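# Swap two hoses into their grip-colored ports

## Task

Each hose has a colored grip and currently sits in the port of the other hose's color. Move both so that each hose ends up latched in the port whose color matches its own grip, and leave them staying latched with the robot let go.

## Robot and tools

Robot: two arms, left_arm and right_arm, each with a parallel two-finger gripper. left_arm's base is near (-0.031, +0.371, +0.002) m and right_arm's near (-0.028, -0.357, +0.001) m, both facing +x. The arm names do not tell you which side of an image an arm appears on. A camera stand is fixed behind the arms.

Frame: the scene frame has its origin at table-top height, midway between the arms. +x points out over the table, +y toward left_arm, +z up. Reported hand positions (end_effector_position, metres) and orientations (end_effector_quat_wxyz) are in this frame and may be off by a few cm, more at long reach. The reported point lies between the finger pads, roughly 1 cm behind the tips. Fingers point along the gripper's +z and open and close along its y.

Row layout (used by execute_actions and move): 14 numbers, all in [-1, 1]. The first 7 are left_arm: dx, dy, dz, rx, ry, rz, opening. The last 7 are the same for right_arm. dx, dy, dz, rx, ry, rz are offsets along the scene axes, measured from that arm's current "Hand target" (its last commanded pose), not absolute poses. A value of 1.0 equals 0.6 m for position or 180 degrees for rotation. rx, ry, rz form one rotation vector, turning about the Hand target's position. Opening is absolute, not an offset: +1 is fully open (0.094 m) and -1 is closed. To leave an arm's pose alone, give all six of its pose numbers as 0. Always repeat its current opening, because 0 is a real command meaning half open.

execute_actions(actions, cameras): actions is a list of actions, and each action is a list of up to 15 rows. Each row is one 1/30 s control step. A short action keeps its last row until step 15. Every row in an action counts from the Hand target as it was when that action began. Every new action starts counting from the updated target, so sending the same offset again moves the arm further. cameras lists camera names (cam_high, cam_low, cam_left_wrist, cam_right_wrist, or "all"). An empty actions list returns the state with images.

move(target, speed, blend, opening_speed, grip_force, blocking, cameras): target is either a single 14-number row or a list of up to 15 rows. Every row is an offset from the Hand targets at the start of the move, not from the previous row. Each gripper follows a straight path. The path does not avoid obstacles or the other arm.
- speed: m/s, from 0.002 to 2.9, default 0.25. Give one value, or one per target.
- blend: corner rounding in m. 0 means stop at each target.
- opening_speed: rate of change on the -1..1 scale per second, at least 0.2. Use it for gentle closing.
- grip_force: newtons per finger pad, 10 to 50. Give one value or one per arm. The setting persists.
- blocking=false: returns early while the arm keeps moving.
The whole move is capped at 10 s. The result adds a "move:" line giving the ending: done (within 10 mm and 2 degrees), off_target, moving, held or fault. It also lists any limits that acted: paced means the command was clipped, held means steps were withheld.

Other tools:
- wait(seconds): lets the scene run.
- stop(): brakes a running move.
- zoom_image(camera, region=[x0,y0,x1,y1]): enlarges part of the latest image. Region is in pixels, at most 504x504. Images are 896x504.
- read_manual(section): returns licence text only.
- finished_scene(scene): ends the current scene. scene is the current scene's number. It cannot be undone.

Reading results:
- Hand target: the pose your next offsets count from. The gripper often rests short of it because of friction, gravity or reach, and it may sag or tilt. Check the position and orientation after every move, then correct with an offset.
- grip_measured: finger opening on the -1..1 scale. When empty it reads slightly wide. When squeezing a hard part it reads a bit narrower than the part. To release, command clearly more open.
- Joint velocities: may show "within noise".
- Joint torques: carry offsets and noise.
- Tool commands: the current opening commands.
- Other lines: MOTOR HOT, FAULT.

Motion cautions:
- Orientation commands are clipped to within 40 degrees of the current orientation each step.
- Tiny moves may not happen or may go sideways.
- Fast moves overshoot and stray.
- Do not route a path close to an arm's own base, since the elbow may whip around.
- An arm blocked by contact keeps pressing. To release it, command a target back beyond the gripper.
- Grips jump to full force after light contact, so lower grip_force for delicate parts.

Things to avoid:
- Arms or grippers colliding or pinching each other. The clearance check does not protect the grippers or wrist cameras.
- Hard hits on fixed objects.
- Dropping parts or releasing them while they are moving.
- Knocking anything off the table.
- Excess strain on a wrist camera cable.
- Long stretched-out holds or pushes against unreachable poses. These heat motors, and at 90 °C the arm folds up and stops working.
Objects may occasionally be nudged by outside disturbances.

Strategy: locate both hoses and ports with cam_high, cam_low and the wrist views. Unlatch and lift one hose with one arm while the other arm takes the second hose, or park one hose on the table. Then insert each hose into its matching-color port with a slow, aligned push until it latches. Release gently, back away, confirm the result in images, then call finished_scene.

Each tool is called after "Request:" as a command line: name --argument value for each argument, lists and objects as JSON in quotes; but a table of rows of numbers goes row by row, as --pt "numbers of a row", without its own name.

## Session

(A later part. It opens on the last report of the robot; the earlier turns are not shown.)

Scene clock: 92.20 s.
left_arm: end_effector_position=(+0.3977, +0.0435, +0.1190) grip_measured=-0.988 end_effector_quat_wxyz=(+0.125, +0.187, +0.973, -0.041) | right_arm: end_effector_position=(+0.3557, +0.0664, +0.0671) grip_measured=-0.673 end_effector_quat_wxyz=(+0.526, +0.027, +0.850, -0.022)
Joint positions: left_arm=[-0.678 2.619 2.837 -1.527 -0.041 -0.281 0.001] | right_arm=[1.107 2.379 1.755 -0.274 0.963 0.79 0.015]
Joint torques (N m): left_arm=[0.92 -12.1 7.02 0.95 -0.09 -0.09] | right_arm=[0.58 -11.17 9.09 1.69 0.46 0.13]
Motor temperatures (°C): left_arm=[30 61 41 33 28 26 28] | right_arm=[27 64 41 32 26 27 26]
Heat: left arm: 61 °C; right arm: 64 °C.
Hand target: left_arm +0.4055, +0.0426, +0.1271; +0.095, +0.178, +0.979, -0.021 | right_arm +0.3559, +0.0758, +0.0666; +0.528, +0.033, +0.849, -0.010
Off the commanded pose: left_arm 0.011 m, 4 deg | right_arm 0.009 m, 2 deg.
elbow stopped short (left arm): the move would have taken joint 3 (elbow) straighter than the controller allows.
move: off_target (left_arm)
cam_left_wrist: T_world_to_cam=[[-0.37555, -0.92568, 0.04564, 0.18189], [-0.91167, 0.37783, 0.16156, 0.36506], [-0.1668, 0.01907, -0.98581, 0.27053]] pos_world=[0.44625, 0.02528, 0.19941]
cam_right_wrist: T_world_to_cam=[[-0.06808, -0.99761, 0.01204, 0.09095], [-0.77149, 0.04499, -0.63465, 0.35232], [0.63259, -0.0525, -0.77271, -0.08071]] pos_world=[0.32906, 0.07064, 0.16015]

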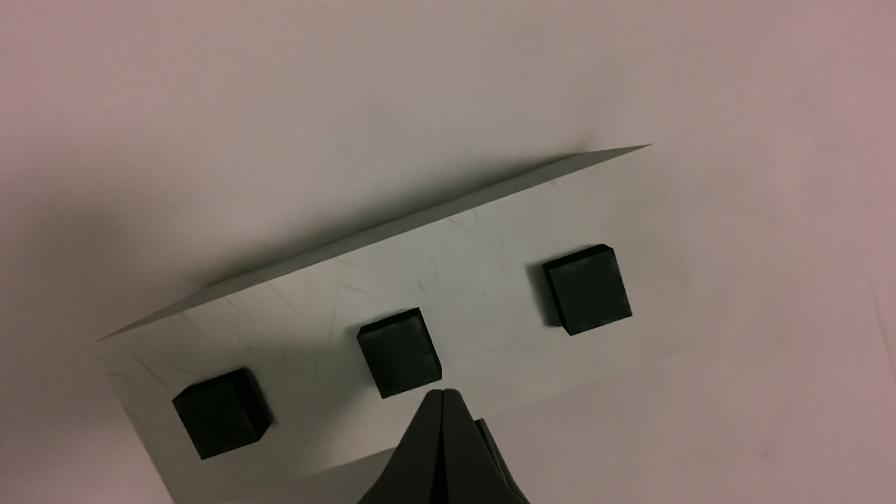

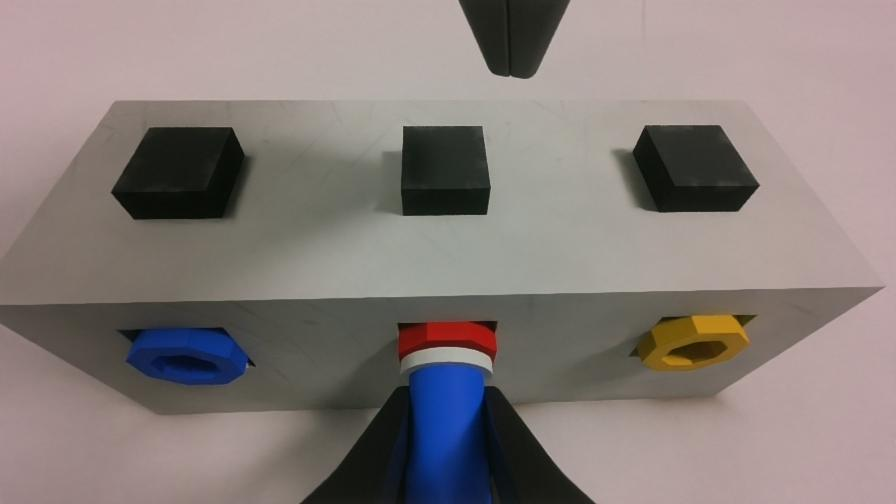

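Request:
move --pt "0.003 0.012 -0.005 0 0 0 -1 0 0 0 0 0 0 -0.95" --pt "0.003 0.010 -0.185 0 0 0 -1 -0.008 0 0 0 0 0 -0.95" --speed 0.1 --cameras '["cam_left_wrist","cam_right_wrist"]'

Scene clock: 99.70 s.
left_arm: end_effector_position=(+0.4211, +0.0334, +0.0840) grip_measured=-0.988 end_effector_quat_wxyz=(+0.171, +0.179, +0.967, -0.060) | right_arm: end_effector_position=(+0.3475, +0.0662, +0.0663) grip_measured=-0.673 end_effector_quat_wxyz=(+0.527, +0.020, +0.849, -0.035)
Joint positions: left_arm=[-0.669 2.471 2.377 -1.116 -0.049 -0.282 0.001] | right_arm=[1.124 2.379 1.755 -0.306 0.987 0.798 0.015]
Joint torques (N m): left_arm=[1.1 -4.89 2.77 0.64 0.03 -0.03] | right_arm=[-0.2 -11.79 8.16 1.89 0.28 0.18]
Motor temperatures (°C): left_arm=[30 65 41 32 28 26 28] | right_arm=[27 64 42 32 26 27 26]
Heat: left arm: 65 °C; right arm: 64 °C.
Hand target: left_arm +0.4074, +0.0486, +0.0162; +0.095, +0.178, +0.979, -0.021 | right_arm +0.3512, +0.0757, +0.0666; +0.528, +0.033, +0.849, -0.010
Off the commanded pose: left_arm 0.071 m, 10 deg | right_arm 0.010 m, 3 deg.
elbow stopped short (left arm): the move would have taken joint 3 (elbow) straighter than the controller allows.
move: off_target (left_arm, right_arm)
cam_left_wrist: T_world_to_cam=[[-0.36856, -0.92723, 0.06636, 0.17823], [-0.92573, 0.3726, 0.06481, 0.41006], [-0.08482, -0.03754, -0.99569, 0.20829]] pos_world=[0.46295, 0.02029, 0.16899]
cam_right_wrist: T_world_to_cam=[[-0.06905, -0.99674, 0.04174, 0.0884], [-0.76979, 0.02662, -0.63775, 0.34644], [0.63456, -0.07617, -0.76911, -0.0756]] pos_world=[0.32076, 0.07314, 0.1591]

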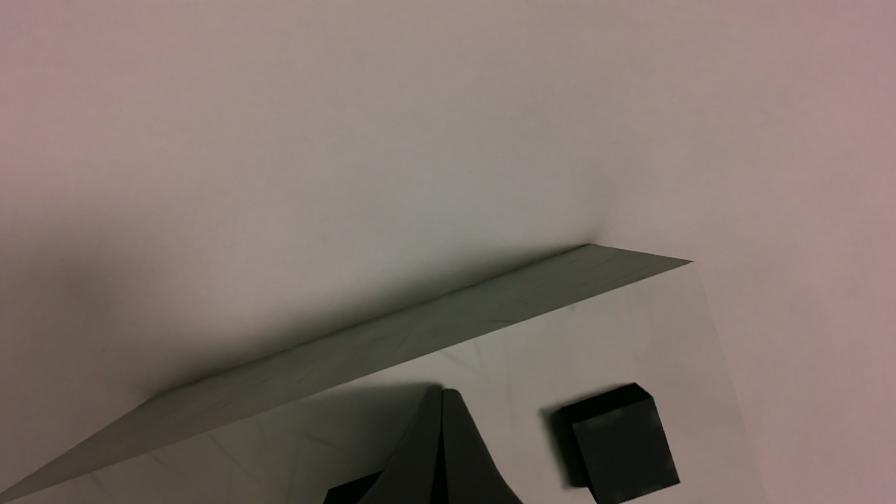

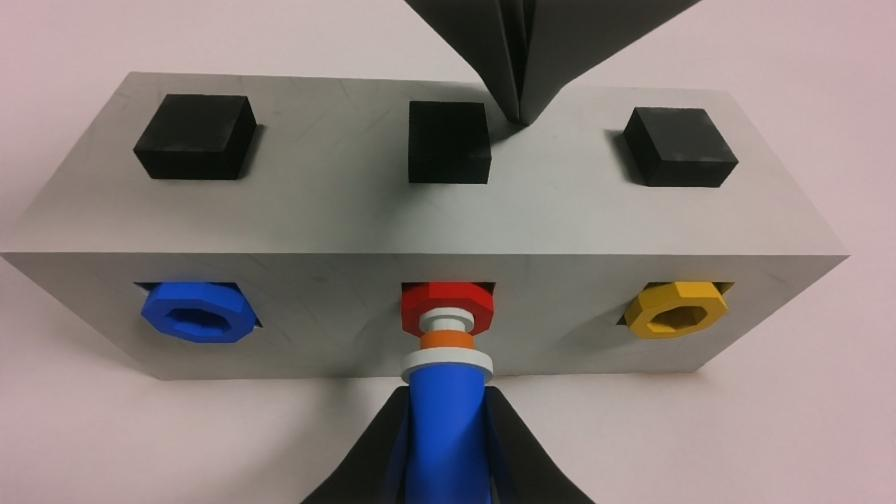

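Request:
move --pt "0 0.01 0.17 0 0 0 -1 -0.11 0.005 0.01 0 0 0 -0.95" --pt "0 0.465 0.35 0 0 0 -1 -0.11 0.005 0.05 0 0 0 -0.95" --pt "-0.05 0.55 0.35 0 0 0 -0.3 -0.062 0.098 0.035 0 0 0 -0.95" --pt "-0.05 0.55 0.35 0 0 0 -0.3 -0.062 0.098 0.0 0 0 0 -0.95" --speed '[0.12,0.25,0.2,0.1]' --blend '[0.01,0.01,0,0]' --cameras '["cam_high","cam_right_wrist"]'

Request:
zoom_image --camera "cam_right_wrist" --region '[330, 150, 630, 400]'

Scene clock: 110.53 s.
left_arm: end_effector_position=(+0.3828, +0.3803, +0.2096) grip_measured=-0.302 end_effector_quat_wxyz=(+0.094, +0.171, +0.981, -0.017) | right_arm: end_effector_position=(+0.3094, +0.1364, +0.0762) grip_measured=-0.673 end_effector_quat_wxyz=(+0.524, +0.021, +0.851, -0.012)
Joint positions: left_arm=[0.042 2.039 2.216 -1.571 0.074 0.392 0.033] | right_arm=[1.241 2.589 2.209 -0.655 1.021 0.966 0.015]
Joint torques (N m): left_arm=[0.57 -12.46 4.22 0.71 0.27 0.13] | right_arm=[-0.7 -12.74 5.75 1.65 0.65 0.22]
Motor temperatures (°C): left_arm=[30 63 41 32 28 26 28] | right_arm=[27 65 43 32 26 27 26]
Heat: left arm: 63 °C; right arm: 65 °C.
Hand target: left_arm +0.3775, +0.3786, +0.2262; +0.096, +0.178, +0.979, -0.021 | right_arm +0.3139, +0.1346, +0.0667; +0.528, +0.033, +0.848, -0.010
Off the commanded pose: left_arm 0.017 m, 1 deg | right_arm 0.011 m, 2 deg.
joint read past its limit (left arm) — joint 4 (wrist pitch), lower limit.
joint sent to its limit (left arm) — joint 4 (wrist pitch), lower limit. The joint targets still meet the commanded pose.
move: off_target (left_arm, right_arm); target 3's new opening was sent with left_arm's hand 0.017 m and 1 deg from that target
cam_right_wrist: T_world_to_cam=[[-0.04541, -0.99897, 0.00054, 0.15155], [-0.77396, 0.03484, -0.63227, 0.32123], [0.6316, -0.02913, -0.77475, -0.04358]] pos_world=[0.28303, 0.13893, 0.16926]

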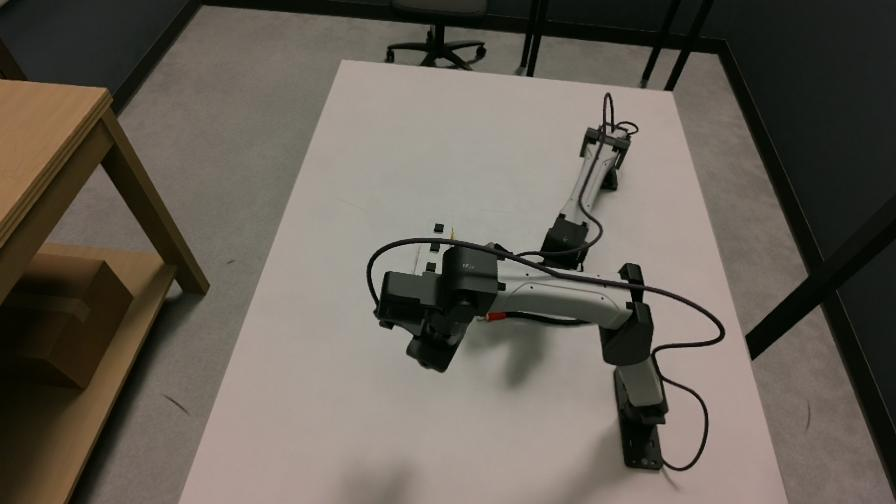

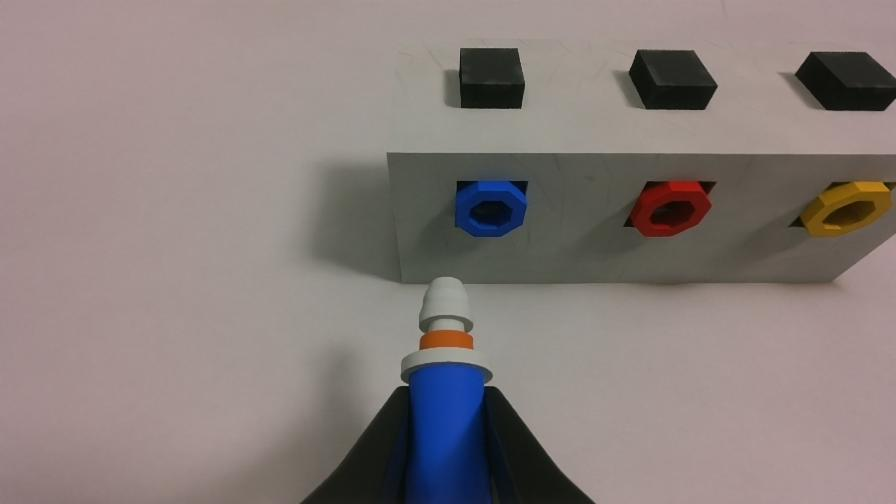

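Scaled by 1.680.

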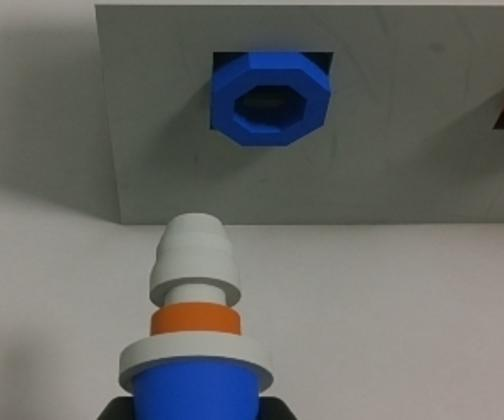

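Request:
move --target '[0,0,0,0,0,0,-0.3, 0.029,-0.0245,-0.007,0,0,0,-0.95]' --speed 0.12 --cameras '["cam_right_wrist"]'

Request:
zoom_image --camera "cam_right_wrist" --region '[330, 150, 630, 400]'

Scene clock: 119.40 s.
left_arm: end_effector_position=(+0.3828, +0.3803, +0.2096) grip_measured=-0.302 end_effector_quat_wxyz=(+0.094, +0.171, +0.981, -0.017) | right_arm: end_effector_position=(+0.3305, +0.1164, +0.0472) grip_measured=-0.673 end_effector_quat_wxyz=(+0.523, +0.023, +0.851, -0.030)
Joint positions: left_arm=[0.042 2.039 2.216 -1.571 0.074 0.392 0.033] | right_arm=[1.194 2.589 2.091 -0.527 1.015 0.919 0.015]
Joint torques (N m): left_arm=[0.57 -12.48 4.21 0.72 0.27 0.13] | right_arm=[-0.05 -17.07 5.37 1.64 0.48 0.05]
Motor temperatures (°C): left_arm=[30 63 41 32 28 26 28] | right_arm=[27 63 42 32 26 27 26]
Heat: left arm: 63 °C; right arm: 63 °C.
Hand target: left_arm +0.3775, +0.3786, +0.2262; +0.096, +0.178, +0.979, -0.021 | right_arm +0.3314, +0.1199, +0.0624; +0.528, +0.033, +0.848, -0.010
Off the commanded pose: left_arm 0.017 m, 1 deg | right_arm 0.016 m, 3 deg.
joint read past its limit (left arm) — joint 4 (wrist pitch), lower limit.
joint sent to its limit (left arm) — joint 4 (wrist pitch), lower limit. The joint targets still meet the commanded pose.
move: off_target (right_arm)
cam_right_wrist: T_world_to_cam=[[-0.06875, -0.99716, 0.03066, 0.13853], [-0.7755, 0.03408, -0.63043, 0.32042], [0.6276, -0.06712, -0.77564, -0.07417]] pos_world=[0.30456, 0.12224, 0.14023]

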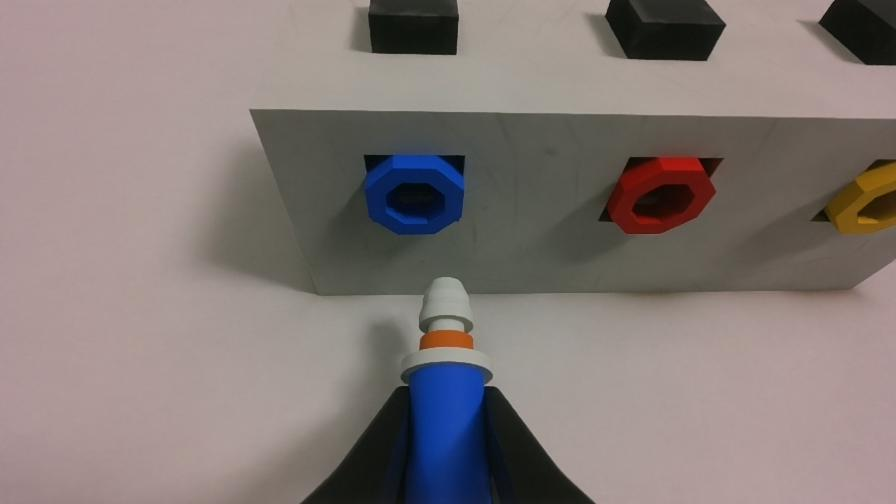

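Scaled by 1.680.

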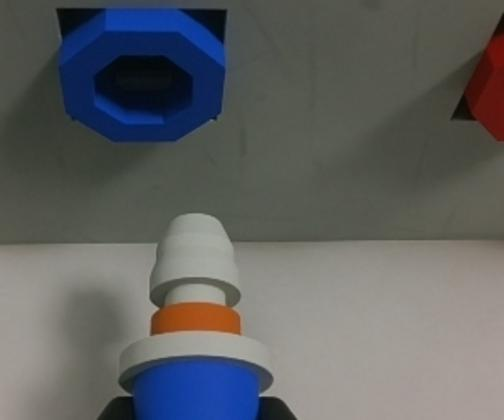

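Request:
move --pt "0 0 0 0 0 0 -0.3 -0.02 0.0027 0.06 0 0 0 -0.95" --pt "0 0 0 0 0 0 -0.3 0.0 0.0027 -0.0025 0 0 0 -0.95" --speed 0.12 --cameras '["cam_right_wrist"]'

Request:
zoom_image --camera "cam_right_wrist" --region '[330, 150, 630, 400]'

Scene clock: 128.30 s.
left_arm: end_effector_position=(+0.3828, +0.3803, +0.2096) grip_measured=-0.302 end_effector_quat_wxyz=(+0.094, +0.171, +0.981, -0.017) | right_arm: end_effector_position=(+0.3279, +0.1223, +0.0708) grip_measured=-0.673 end_effector_quat_wxyz=(+0.529, +0.030, +0.848, -0.012)
Joint positions: left_arm=[0.042 2.039 2.216 -1.571 0.074 0.392 0.033] | right_arm=[1.202 2.552 2.101 -0.533 1.014 0.919 0.015]
Joint torques (N m): left_arm=[0.55 -12.48 4.22 0.71 0.27 0.13] | right_arm=[-0.69 -12.89 5.56 1.73 0.48 0.04]
Motor temperatures (°C): left_arm=[30 63 40 31 28 26 27] | right_arm=[27 64 42 32 26 27 27]
Heat: left arm: 63 °C; right arm: 64 °C.
Hand target: left_arm +0.3775, +0.3786, +0.2262; +0.096, +0.178, +0.979, -0.021 | right_arm +0.3314, +0.1215, +0.0609; +0.528, +0.033, +0.849, -0.010
Off the commanded pose: left_arm 0.017 m, 1 deg | right_arm 0.011 m, 0 deg.
joint read past its limit (left arm) — joint 4 (wrist pitch), lower limit.
joint sent to its limit (left arm) — joint 4 (wrist pitch), lower limit. The joint targets still meet the commanded pose.
move: off_target (right_arm)
cam_right_wrist: T_world_to_cam=[[-0.06104, -0.99809, -0.00948, 0.144], [-0.76589, 0.05292, -0.64079, 0.32834], [0.64007, -0.03185, -0.76766, -0.06279]] pos_world=[0.30045, 0.12434, 0.16357]

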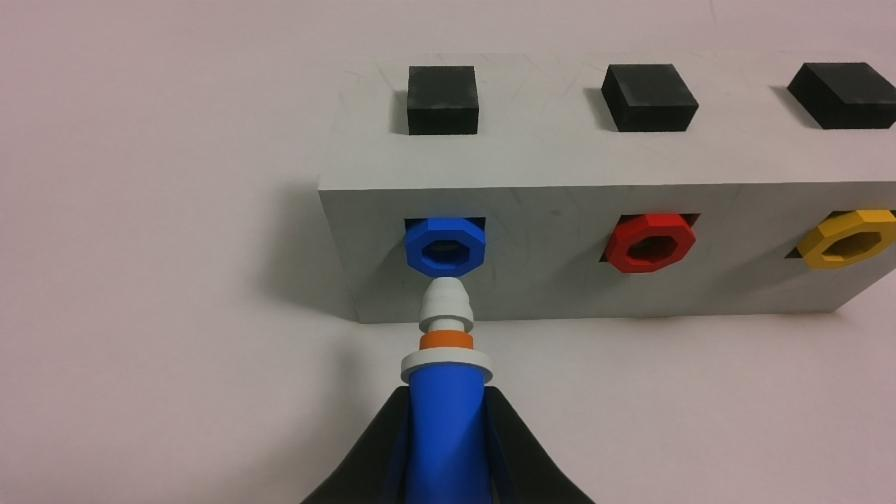

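Scaled by 1.680.

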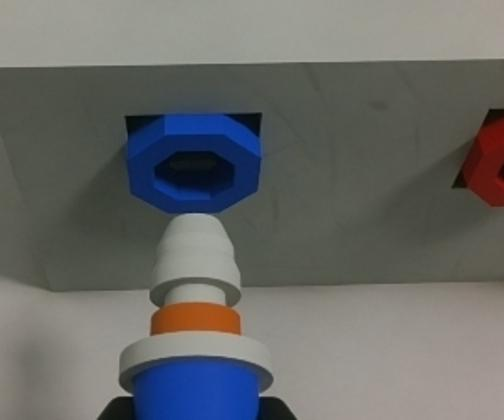

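Request:
move --target '[0,0,0,0,0,0,-0.3, 0.048,-0.003,0.004,0,0,0,-0.95]' --speed 0.08 --cameras '["cam_right_wrist"]'

Request:
zoom_image --camera "cam_right_wrist" --region '[330, 150, 630, 400]'

Scene clock: 132.10 s.
left_arm: end_effector_position=(+0.3828, +0.3803, +0.2096) grip_measured=-0.302 end_effector_quat_wxyz=(+0.094, +0.171, +0.981, -0.017) | right_arm: end_effector_position=(+0.3497, +0.1198, +0.0685) grip_measured=-0.673 end_effector_quat_wxyz=(+0.527, +0.022, +0.850, -0.012)
Joint positions: left_arm=[0.042 2.039 2.216 -1.571 0.074 0.392 0.033] | right_arm=[1.16 2.568 2.117 -0.479 0.982 0.843 0.015]
Joint torques (N m): left_arm=[0.57 -12.48 4.22 0.71 0.27 0.13] | right_arm=[-1.58 -11.82 9.17 1.7 0.48 0.03]
Motor temperatures (°C): left_arm=[30 64 40 31 28 26 27] | right_arm=[27 65 42 33 26 27 27]
Heat: left arm: 64 °C; right arm: 65 °C.
Hand target: left_arm +0.3775, +0.3786, +0.2262; +0.096, +0.178, +0.979, -0.021 | right_arm +0.3602, +0.1197, +0.0632; +0.528, +0.033, +0.849, -0.010
Off the commanded pose: left_arm 0.017 m, 1 deg | right_arm 0.012 m, 1 deg.
joint read past its limit (left arm) — joint 4 (wrist pitch), lower limit.
joint sent to its limit (left arm) — joint 4 (wrist pitch), lower limit. The joint targets still meet the commanded pose.
move: off_target (right_arm)
cam_right_wrist: T_world_to_cam=[[-0.04964, -0.99877, -0.00003, 0.13821], [-0.77072, 0.03833, -0.63603, 0.34682], [0.63524, -0.03155, -0.77167, -0.07663]] pos_world=[0.32283, 0.12233, 0.16146]

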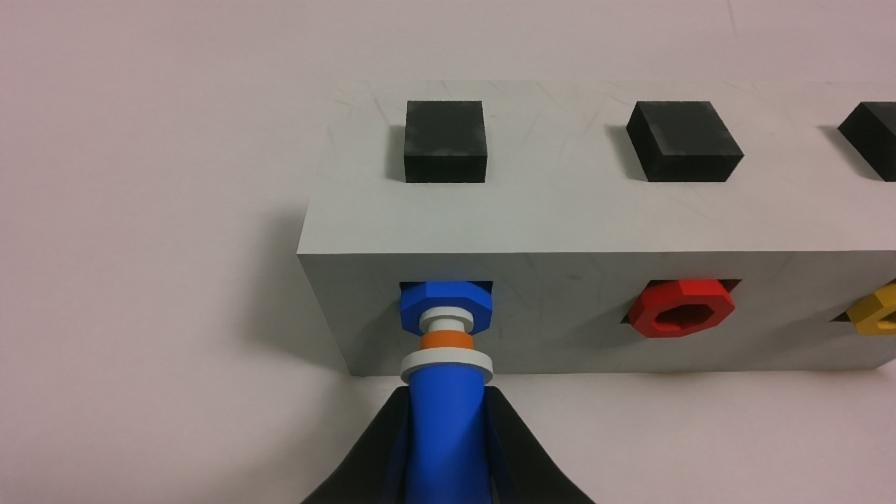

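Scaled by 1.680.

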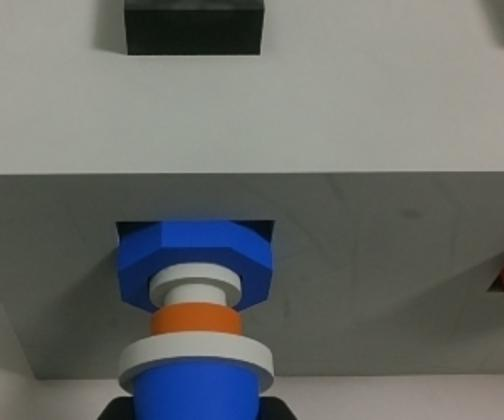

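Request:
move --pt "0 0 0 0 0 0 -0.3 0.11 -0.003 0.0 0 0 0 -0.95" --pt "0 0 0 0 0 0 -0.3 0.13 0.008 -0.003 0.01 -0.035 0 -0.95" --pt "0 0 0 0 0 0 -0.3 0.15 0.02 -0.005 0 0 0.025 -0.95" --speed 0.12 --blend '[0.01,0.01,0]' --cameras '["cam_right_wrist"]'

Request:
zoom_image --camera "cam_right_wrist" --region '[330, 200, 630, 450]'

Scene clock: 139.37 s.
left_arm: end_effector_position=(+0.3828, +0.3803, +0.2096) grip_measured=-0.302 end_effector_quat_wxyz=(+0.094, +0.171, +0.981, -0.017) | right_arm: end_effector_position=(+0.3644, +0.1178, +0.0684) grip_measured=-0.674 end_effector_quat_wxyz=(+0.512, -0.060, +0.853, -0.077)
Joint positions: left_arm=[0.042 2.039 2.216 -1.571 0.074 0.392 0.033] | right_arm=[1.134 2.625 2.244 -0.577 0.968 0.644 0.015]
Joint torques (N m): left_arm=[0.57 -12.48 4.22 0.71 0.27 0.13] | right_arm=[-11.36 -10.14 10.88 4.03 -0.72 -0.44]
Motor temperatures (°C): left_arm=[30 64 40 31 28 26 27] | right_arm=[27 64 42 34 26 27 27]
Heat: left arm: 64 °C; right arm: 64 °C.
Hand target: left_arm +0.3775, +0.3786, +0.2262; +0.096, +0.178, +0.979, -0.021 | right_arm +0.4502, +0.1317, +0.0604; +0.528, +0.000, +0.849, +0.011
Off the commanded pose: left_arm 0.017 m, 1 deg | right_arm 0.087 m, 12 deg.
joint read past its limit (left arm) — joint 4 (wrist pitch), lower limit.
joint sent to its limit (left arm) — joint 4 (wrist pitch), lower limit. The joint targets still meet the commanded pose.
move: off_target (right_arm)
cam_right_wrist: T_world_to_cam=[[0.02545, -0.98031, 0.19582, 0.0941], [-0.78768, -0.14028, -0.5999, 0.38294], [0.61556, -0.13898, -0.77574, -0.06595]] pos_world=[0.33983, 0.1368, 0.16014]

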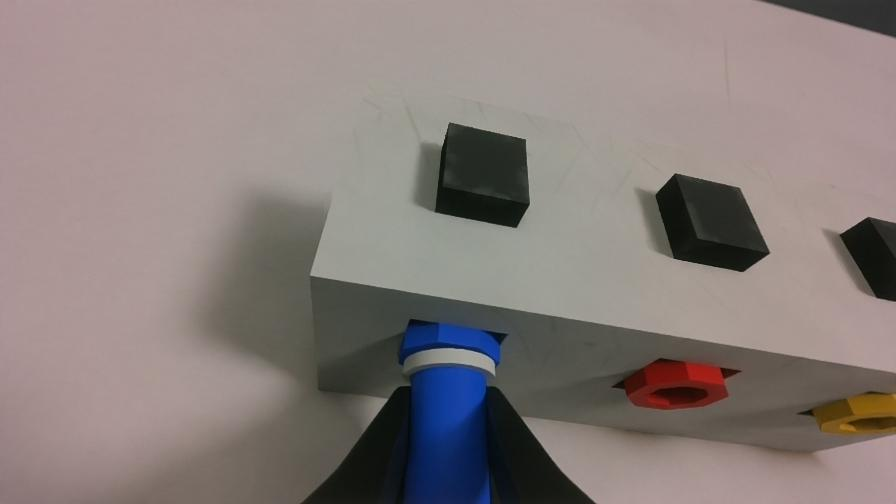

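Scaled by 1.680.

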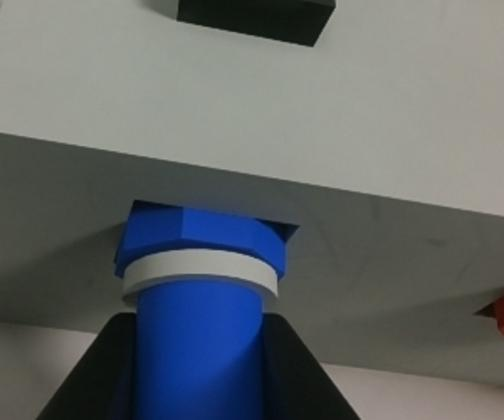

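Request:
move --pt "0 0 0 0 0 0 -0.3 -0.15 -0.021 0.003 0 0 0 -0.95" --pt "0 0 0 0 0 0 -0.3 -0.19 -0.02 0.003 0 0 0 -0.95" --pt "0 0 0 0 0 0 -0.3 -0.165 -0.02 0.003 0 0 0 -0.2" --pt "0 0 0 0 0 0 -0.3 -0.27 -0.018 0.06 0 0 0 -0.2" --pt "-0.05 0 0 0 0 0 -0.3 -0.33 -0.4 0.2 0 0 0 -0.2" --pt "-0.349 -0.319 -0.235 -0.052 -0.267 0.0967 -0.3 -0.33 -0.5 0.2 0 0 0 -0.2" --speed '[0.15,0.1,0.1,0.12,0.3,0.3]' --blend '[0.01,0,0,0.01,0.03,0]' --cameras '["all"]'

Request:
zoom_image --camera "cam_high" --region '[390, 200, 640, 360]'

Scene clock: 153.50 s.
left_arm: end_effector_position=(+0.1645, +0.1986, +0.0739) grip_measured=-0.302 end_effector_quat_wxyz=(+0.488, +0.033, +0.872, +0.009) | right_arm: end_effector_position=(+0.2516, -0.1678, +0.1785) grip_measured=-0.201 end_effector_quat_wxyz=(+0.524, -0.007, +0.852, -0.002)
Joint positions: left_arm=[-1.313 1.222 0.435 -0.353 -0.956 -1.001 0.033] | right_arm=[1.007 1.2 0.744 -0.283 0.838 0.584 0.038]
Joint torques (N m): left_arm=[-0.23 -2.03 7.19 1.16 -0.63 -0.13] | right_arm=[-0.73 -5.22 5.76 2.15 0.27 0.01]
Motor temperatures (°C): left_arm=[30 64 40 31 28 26 27] | right_arm=[29 64 43 39 26 27 27]
Heat: left arm: 64 °C; right arm: 64 °C.
Hand target: left_arm +0.1680, +0.1872, +0.0852; +0.500, +0.017, +0.866, -0.010 | right_arm +0.2521, -0.1683, +0.1804; +0.528, +0.000, +0.849, +0.011
Off the commanded pose: left_arm 0.016 m, 3 deg | right_arm 0.002 m, 2 deg.
move: off_target (left_arm); target 3's new opening was sent with right_arm's hand 0.007 m and 3 deg from that target
cam_left_wrist: T_world_to_cam=[[-0.05703, -0.99758, -0.03988, 0.20814], [-0.82642, 0.06958, -0.55873, 0.2016], [0.56015, 0.0011, -0.82839, 0.05658]] pos_world=[0.14678, 0.19354, 0.16781]
cam_right_wrist: T_world_to_cam=[[0.01072, -0.99986, 0.01295, -0.17153], [-0.77543, -0.01649, -0.63121, 0.34327], [0.63134, -0.00327, -0.7755, 0.06789]] pos_world=[0.22515, -0.16562, 0.27155]

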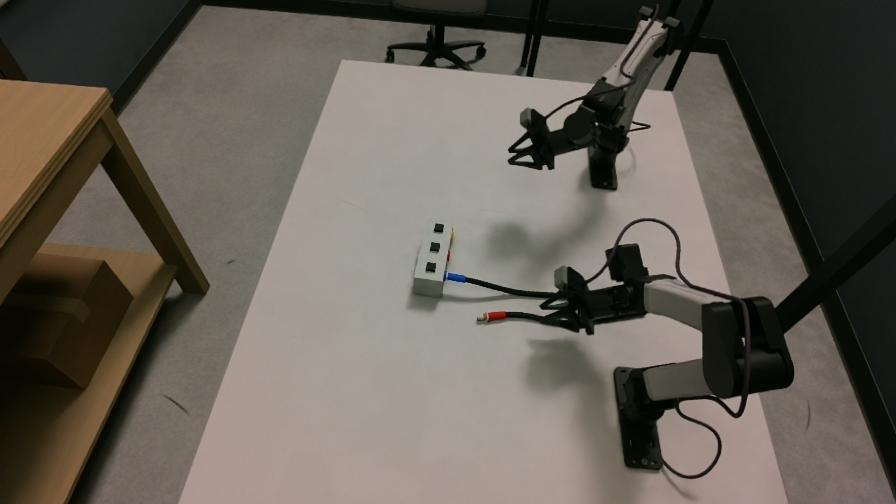

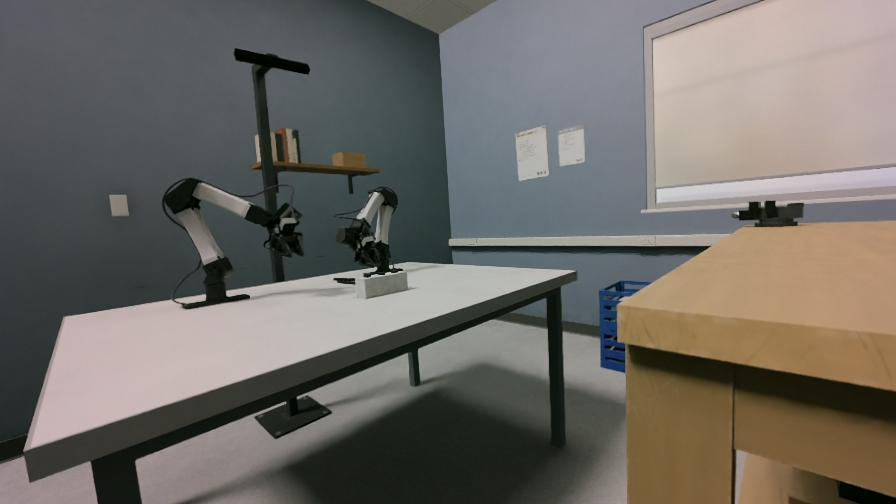

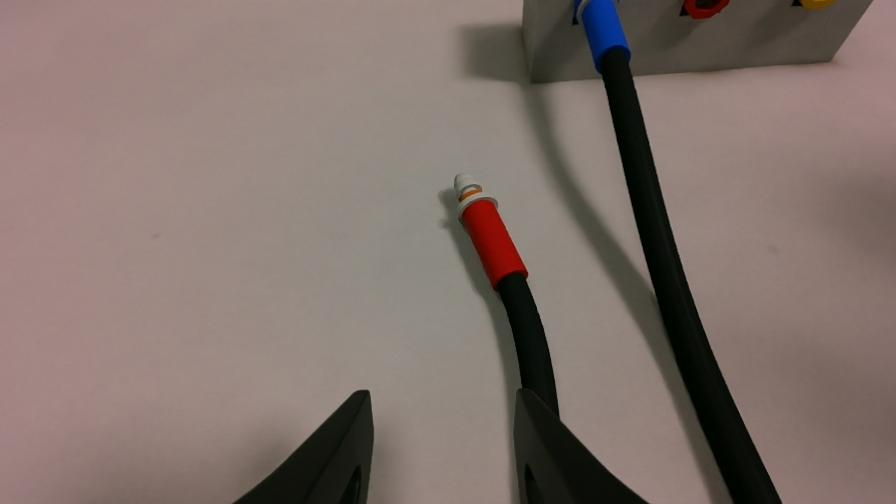

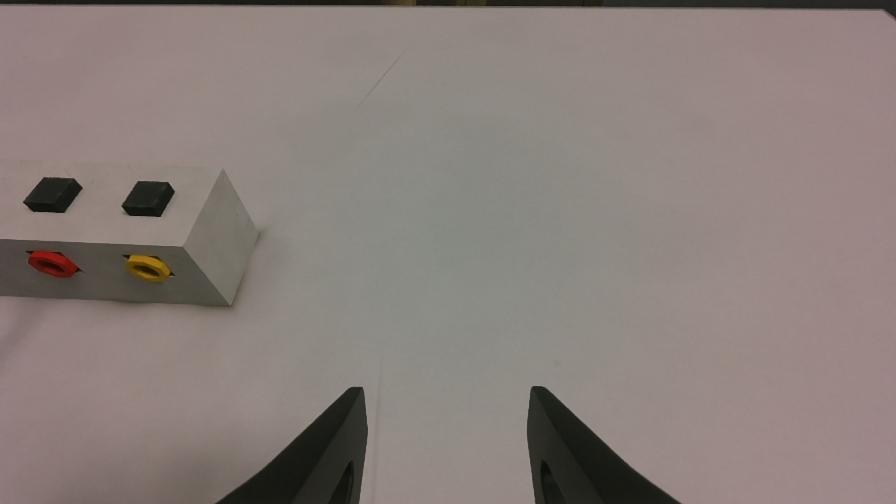

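Scaled by 2.016.

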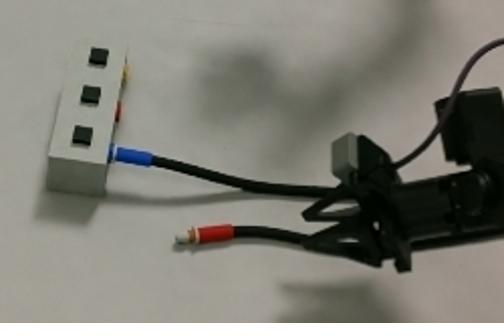

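Request:
move --target '[0.09,-0.045,-0.045,0,0,0.075,-0.3, 0,0,0,0,0,0,-0.2]' --speed 0.2 --cameras '["cam_left_wrist"]'

Scene clock: 161.77 s.
left_arm: end_effector_position=(+0.2150, +0.1671, +0.0501) grip_measured=-0.302 end_effector_quat_wxyz=(+0.486, -0.067, +0.869, +0.061) | right_arm: end_effector_position=(+0.2516, -0.1678, +0.1785) grip_measured=-0.201 end_effector_quat_wxyz=(+0.524, -0.007, +0.852, -0.002)
Joint positions: left_arm=[-1.178 1.655 0.689 -0.285 -0.991 -1.146 0.033] | right_arm=[1.007 1.2 0.744 -0.283 0.838 0.584 0.038]
Joint torques (N m): left_arm=[1.16 -4.86 6.3 0.94 -0.66 -0.12] | right_arm=[-0.73 -5.23 5.74 2.16 0.27 0.01]
Motor temperatures (°C): left_arm=[30 61 41 31 28 26 27] | right_arm=[29 61 43 38 26 27 26]
Heat: left arm: 61 °C; right arm: 61 °C.
Hand target: left_arm +0.2220, +0.1603, +0.0582; +0.497, -0.085, +0.862, +0.049 | right_arm +0.2521, -0.1683, +0.1804; +0.528, +0.000, +0.849, +0.011
Off the commanded pose: left_arm 0.013 m, 3 deg | right_arm 0.002 m, 2 deg.
move: off_target (left_arm)
cam_left_wrist: T_world_to_cam=[[0.16567, -0.98563, -0.03286, 0.12843], [-0.81797, -0.11872, -0.56288, 0.26209], [0.55089, 0.12013, -0.82589, -0.00937]] pos_world=[0.19826, 0.15883, 0.14401]

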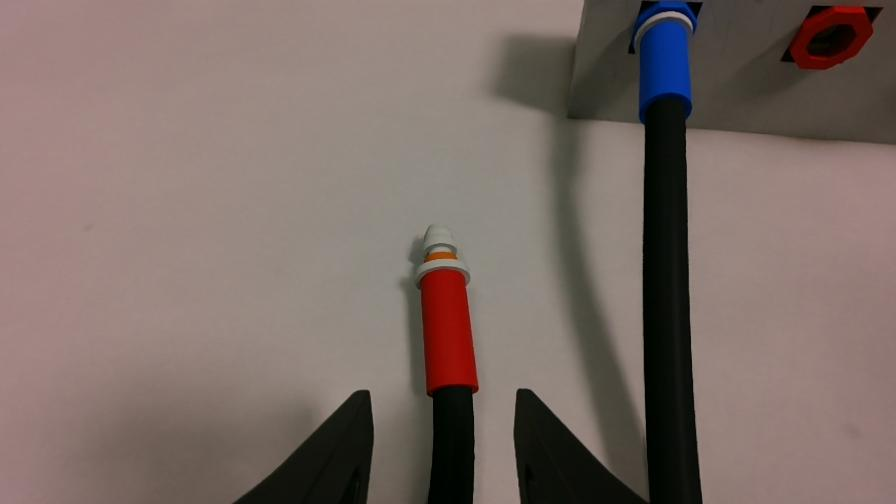

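Request:
move --pt "0.055 0.006 -0.03 0 0 0.008 -0.3 0 0 0 0 0 0 -0.2" --pt "0.057 0.006 -0.052 0 0 0.008 -0.3 0 0 0 0 0 0 -0.2" --speed '[0.15,0.06]' --cameras '["cam_left_wrist"]'

Scene clock: 168.57 s.
left_arm: end_effector_position=(+0.2516, +0.1660, +0.0256) grip_measured=-0.302 end_effector_quat_wxyz=(+0.494, -0.090, +0.863, +0.061) | right_arm: end_effector_position=(+0.2516, -0.1678, +0.1785) grip_measured=-0.201 end_effector_quat_wxyz=(+0.524, -0.007, +0.852, -0.002)
Joint positions: left_arm=[-1.066 1.798 0.689 -0.007 -0.975 -1.019 0.033] | right_arm=[1.007 1.2 0.744 -0.283 0.838 0.584 0.038]
Joint torques (N m): left_arm=[1.47 -5.76 4.33 1.22 -0.38 0.11] | right_arm=[-0.73 -5.23 5.72 2.15 0.27 0.01]
Motor temperatures (°C): left_arm=[30 59 41 31 28 26 27] | right_arm=[29 58 42 38 26 27 26]
Heat: left arm: 59 °C; right arm: 58 °C.
Hand target: left_arm +0.2562, +0.1638, +0.0269; +0.497, -0.095, +0.861, +0.055 | right_arm +0.2521, -0.1683, +0.1804; +0.528, +0.000, +0.849, +0.011
Off the commanded pose: left_arm 0.005 m, 1 deg | right_arm 0.002 m, 2 deg.
move: done
cam_left_wrist: T_world_to_cam=[[0.20665, -0.97838, -0.00816, 0.10828], [-0.79884, -0.1639, -0.57878, 0.28117], [0.56493, 0.12612, -0.81544, -0.05446]] pos_world=[0.233, 0.15889, 0.11921]

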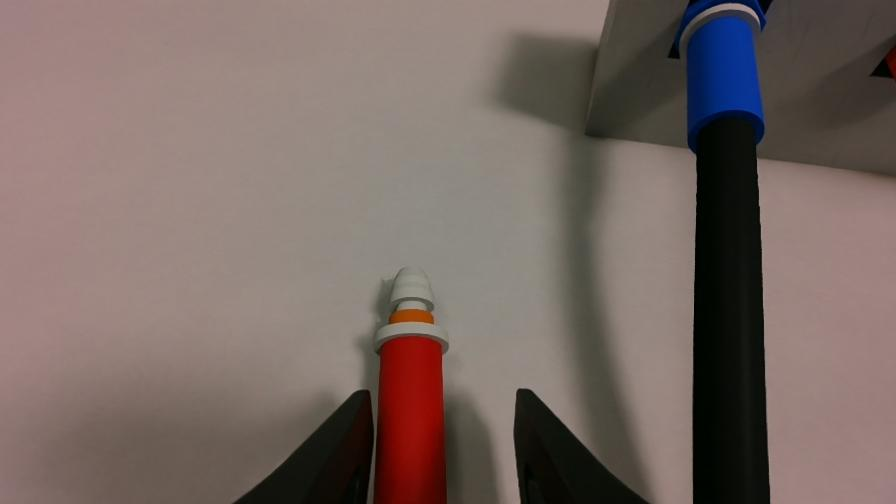

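Request:
move --pt "-0.003 0.0155 0 0 0 0 -0.3 0 0 0 0 0 0 -0.2" --pt "-0.003 0.0155 -0.022 0 0 0 -0.3 0 0 0 0 0 0 -0.2" --speed 0.06 --cameras '["cam_left_wrist"]'

Scene clock: 174.03 s.
left_arm: end_effector_position=(+0.2525, +0.1722, +0.0151) grip_measured=-0.302 end_effector_quat_wxyz=(+0.496, -0.094, +0.861, +0.057) | right_arm: end_effector_position=(+0.2516, -0.1678, +0.1785) grip_measured=-0.201 end_effector_quat_wxyz=(+0.524, -0.007, +0.852, -0.002)
Joint positions: left_arm=[-1.052 1.821 0.645 0.086 -0.97 -1.002 0.033] | right_arm=[1.007 1.2 0.744 -0.283 0.838 0.584 0.038]
Joint torques (N m): left_arm=[1.21 -5.7 3.17 1.27 -0.37 0.1] | right_arm=[-0.75 -5.22 5.74 2.16 0.27 0.01]
Motor temperatures (°C): left_arm=[30 58 41 31 28 26 27] | right_arm=[28 57 42 38 26 27 26]
Heat: left arm: 58 °C; right arm: 57 °C.
Hand target: left_arm +0.2544, +0.1731, +0.0138; +0.497, -0.096, +0.861, +0.055 | right_arm +0.2521, -0.1683, +0.1804; +0.528, +0.000, +0.849, +0.011
Off the commanded pose: left_arm 0.002 m, 0 deg | right_arm 0.002 m, 2 deg.
move: done
cam_left_wrist: T_world_to_cam=[[0.20952, -0.9778, 0.00353, 0.1131], [-0.79495, -0.17244, -0.58165, 0.27742], [0.56934, 0.11906, -0.81343, -0.06424]] pos_world=[0.23341, 0.16607, 0.1087]

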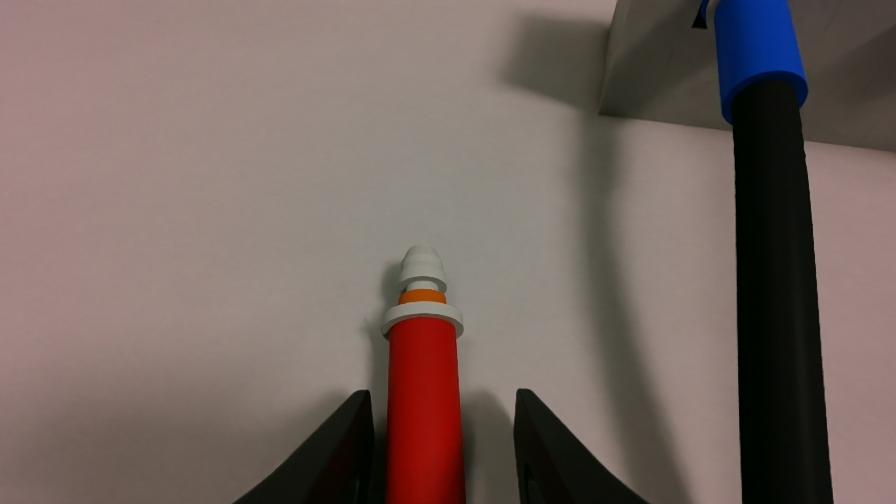

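Request:
move --pt "-0.0015 0.0085 -0.004 0 0 0 -0.3 0 0 0 0 0 0 -0.2" --pt "-0.0015 0.0085 -0.004 0 0 0 -0.95 0 0 0 0 0 0 -0.2" --speed 0.06 --opening_speed 1.2 --cameras '["cam_left_wrist"]'

Scene clock: 177.73 s.
left_arm: end_effector_position=(+0.2528, +0.1755, +0.0135) grip_measured=-0.667 end_effector_quat_wxyz=(+0.499, -0.095, +0.860, +0.055) | right_arm: end_effector_position=(+0.2516, -0.1678, +0.1785) grip_measured=-0.201 end_effector_quat_wxyz=(+0.524, -0.007, +0.852, -0.002)
Joint positions: left_arm=[-1.046 1.821 0.623 0.126 -0.971 -0.988 0.016] | right_arm=[1.007 1.2 0.744 -0.283 0.838 0.584 0.038]
Joint torques (N m): left_arm=[1.33 -5.97 2.86 1.2 -0.31 0.08] | right_arm=[-0.72 -5.23 5.75 2.16 0.27 0]
Motor temperatures (°C): left_arm=[30 57 41 31 28 26 27] | right_arm=[28 56 42 38 26 27 26]
Heat: left arm: 57 °C; right arm: 56 °C.
Hand target: left_arm +0.2535, +0.1781, +0.0114; +0.497, -0.096, +0.861, +0.055 | right_arm +0.2521, -0.1683, +0.1804; +0.528, +0.000, +0.849, +0.011
Off the commanded pose: left_arm 0.003 m, 0 deg | right_arm 0.002 m, 2 deg.
move: done
cam_left_wrist: T_world_to_cam=[[0.20906, -0.97787, 0.00819, 0.11632], [-0.7906, -0.17394, -0.58711, 0.27651], [0.57554, 0.11627, -0.80947, -0.06731]] pos_world=[0.23303, 0.16966, 0.1069]

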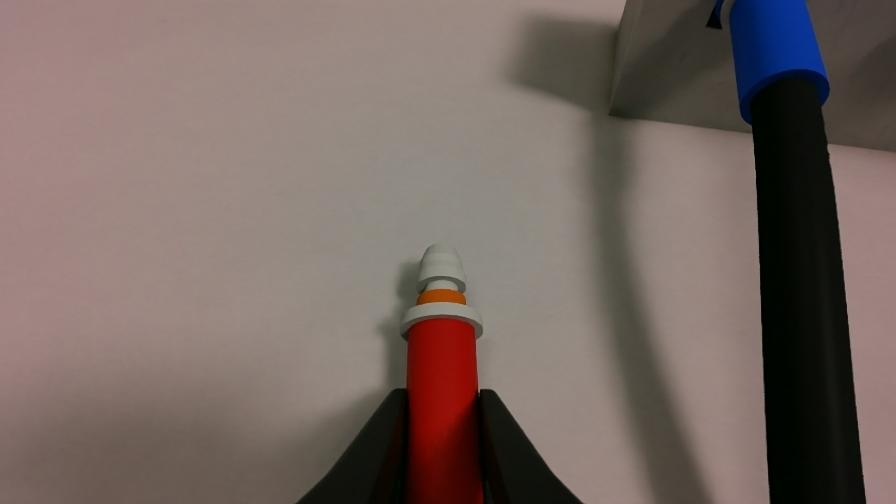

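Request:
move --pt "0 0 0.217 0 0 0 -0.95 0 0 0 0 0 0 -0.2" --pt "0.0475 -0.21 0.2 0 0 -0.084 -0.95 0 -0.15 0 0 0 0 -0.2" --pt "0.0475 -0.21 0.073 0 0 -0.084 -0.95 0 -0.15 0 0 0 0 -0.2" --speed '[0.15,0.2,0.15]' --blend '[0.02,0.02,0]' --cameras '["cam_left_wrist","cam_high"]'

Request:
zoom_image --camera "cam_left_wrist" --region '[330, 130, 630, 380]'

Scene clock: 187.87 s.
left_arm: end_effector_position=(+0.2817, +0.0567, +0.0520) grip_measured=-0.668 end_effector_quat_wxyz=(+0.494, +0.018, +0.869, -0.001) | right_arm: end_effector_position=(+0.2527, -0.2584, +0.1832) grip_measured=-0.201 end_effector_quat_wxyz=(+0.528, +0.001, +0.849, +0.006)
Joint positions: left_arm=[-1.1 1.93 0.982 0.058 -0.851 -0.728 0.016] | right_arm=[0.68 0.835 0.55 -0.27 0.574 0.337 0.038]
Joint torques (N m): left_arm=[0.09 -8.14 4.38 1.59 -0.3 0.11] | right_arm=[-0.59 -1.96 6.08 2.33 0.11 -0.02]
Motor temperatures (°C): left_arm=[30 56 40 32 28 26 28] | right_arm=[28 53 42 38 26 27 26]
Heat: left arm: 56 °C; right arm: 53 °C.
Hand target: left_arm +0.2820, +0.0521, +0.0553; +0.500, +0.019, +0.866, -0.011 | right_arm +0.2522, -0.2583, +0.1804; +0.528, +0.000, +0.849, +0.011
Off the commanded pose: left_arm 0.006 m, 1 deg | right_arm 0.003 m, 1 deg.
move: done
cam_left_wrist: T_world_to_cam=[[-0.04206, -0.99908, -0.00857, 0.06664], [-0.81968, 0.03941, -0.57146, 0.29651], [0.57127, -0.01701, -0.82059, -0.02951]] pos_world=[0.26271, 0.05439, 0.1458]
Images, in order (width x height): cam_high 896x504, cam_left_wrist 896x504.

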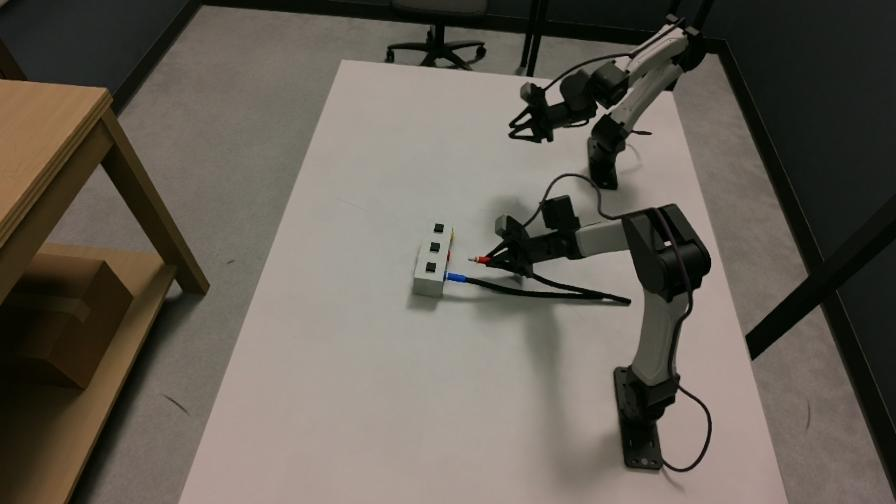

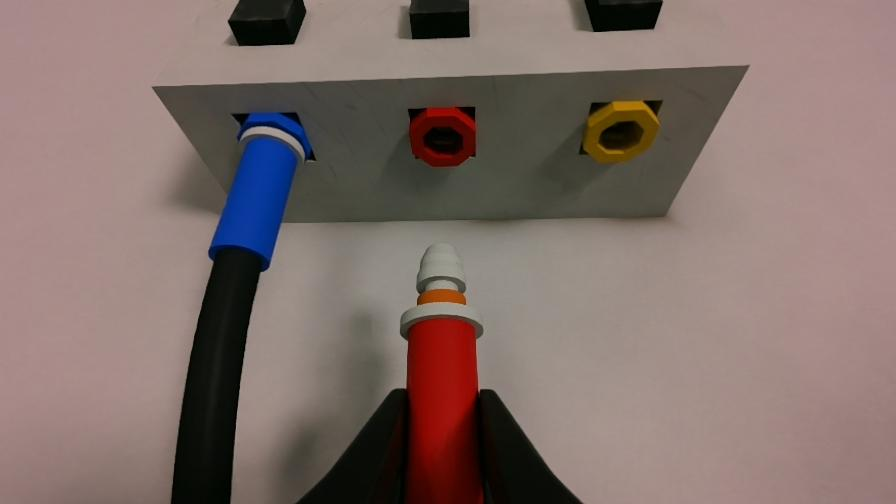

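Scaled by 1.680.

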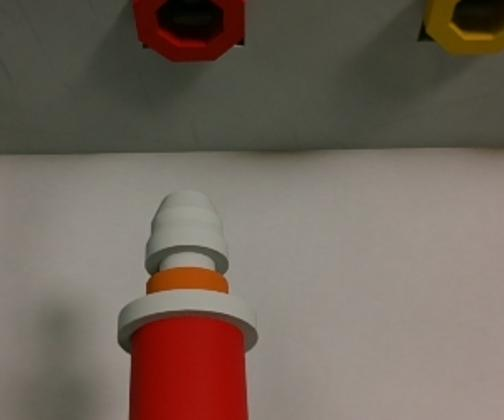

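Request:
move --target '[0.058,-0.003,0.002,0,0,0,-0.95, 0,0,0,0,0,0,-0.2]' --speed 0.12 --cameras '["cam_left_wrist"]'

Request:
zoom_image --camera "cam_left_wrist" --region '[330, 130, 630, 380]'

Scene clock: 193.67 s.
left_arm: end_effector_position=(+0.3090, +0.0623, +0.0456) grip_measured=-0.668 end_effector_quat_wxyz=(+0.487, +0.025, +0.873, +0.008) | right_arm: end_effector_position=(+0.2527, -0.2584, +0.1832) grip_measured=-0.201 end_effector_quat_wxyz=(+0.528, +0.001, +0.849, +0.006)
Joint positions: left_arm=[-1.025 1.971 1.013 0.107 -0.799 -0.641 0.016] | right_arm=[0.68 0.835 0.55 -0.27 0.574 0.337 0.038]
Joint torques (N m): left_arm=[0.62 -7.86 7.01 1.68 -0.25 0.11] | right_arm=[-0.59 -1.96 6.08 2.33 0.11 -0.03]
Motor temperatures (°C): left_arm=[30 57 40 32 28 26 28] | right_arm=[28 51 42 38 26 27 25]
Heat: left arm: 57 °C; right arm: 51 °C.
Hand target: left_arm +0.3168, +0.0504, +0.0563; +0.499, +0.018, +0.866, -0.011 | right_arm +0.2522, -0.2583, +0.1804; +0.528, +0.000, +0.849, +0.011
Off the commanded pose: left_arm 0.018 m, 3 deg | right_arm 0.003 m, 1 deg.
move: off_target (left_arm)
cam_left_wrist: T_world_to_cam=[[-0.04583, -0.99851, -0.02965, 0.07543], [-0.82768, 0.05457, -0.55855, 0.31598], [0.55933, -0.00106, -0.82894, -0.04719]] pos_world=[0.29138, 0.05803, 0.13961]

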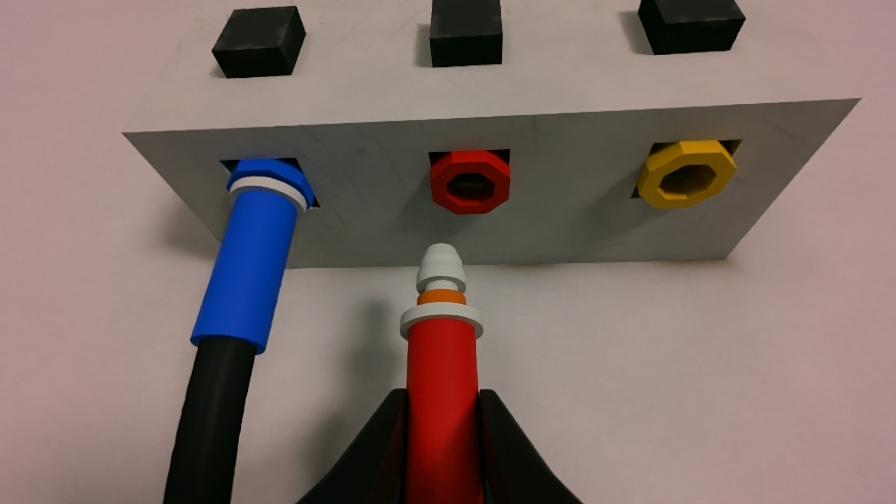

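Scaled by 1.680.

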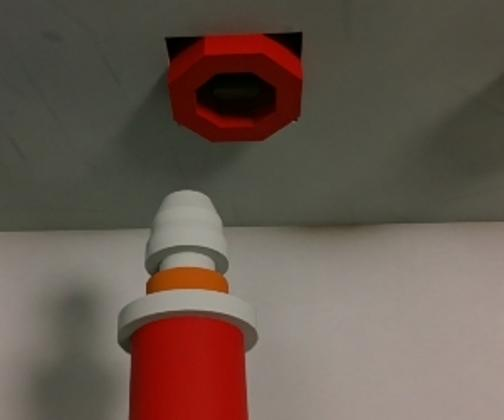

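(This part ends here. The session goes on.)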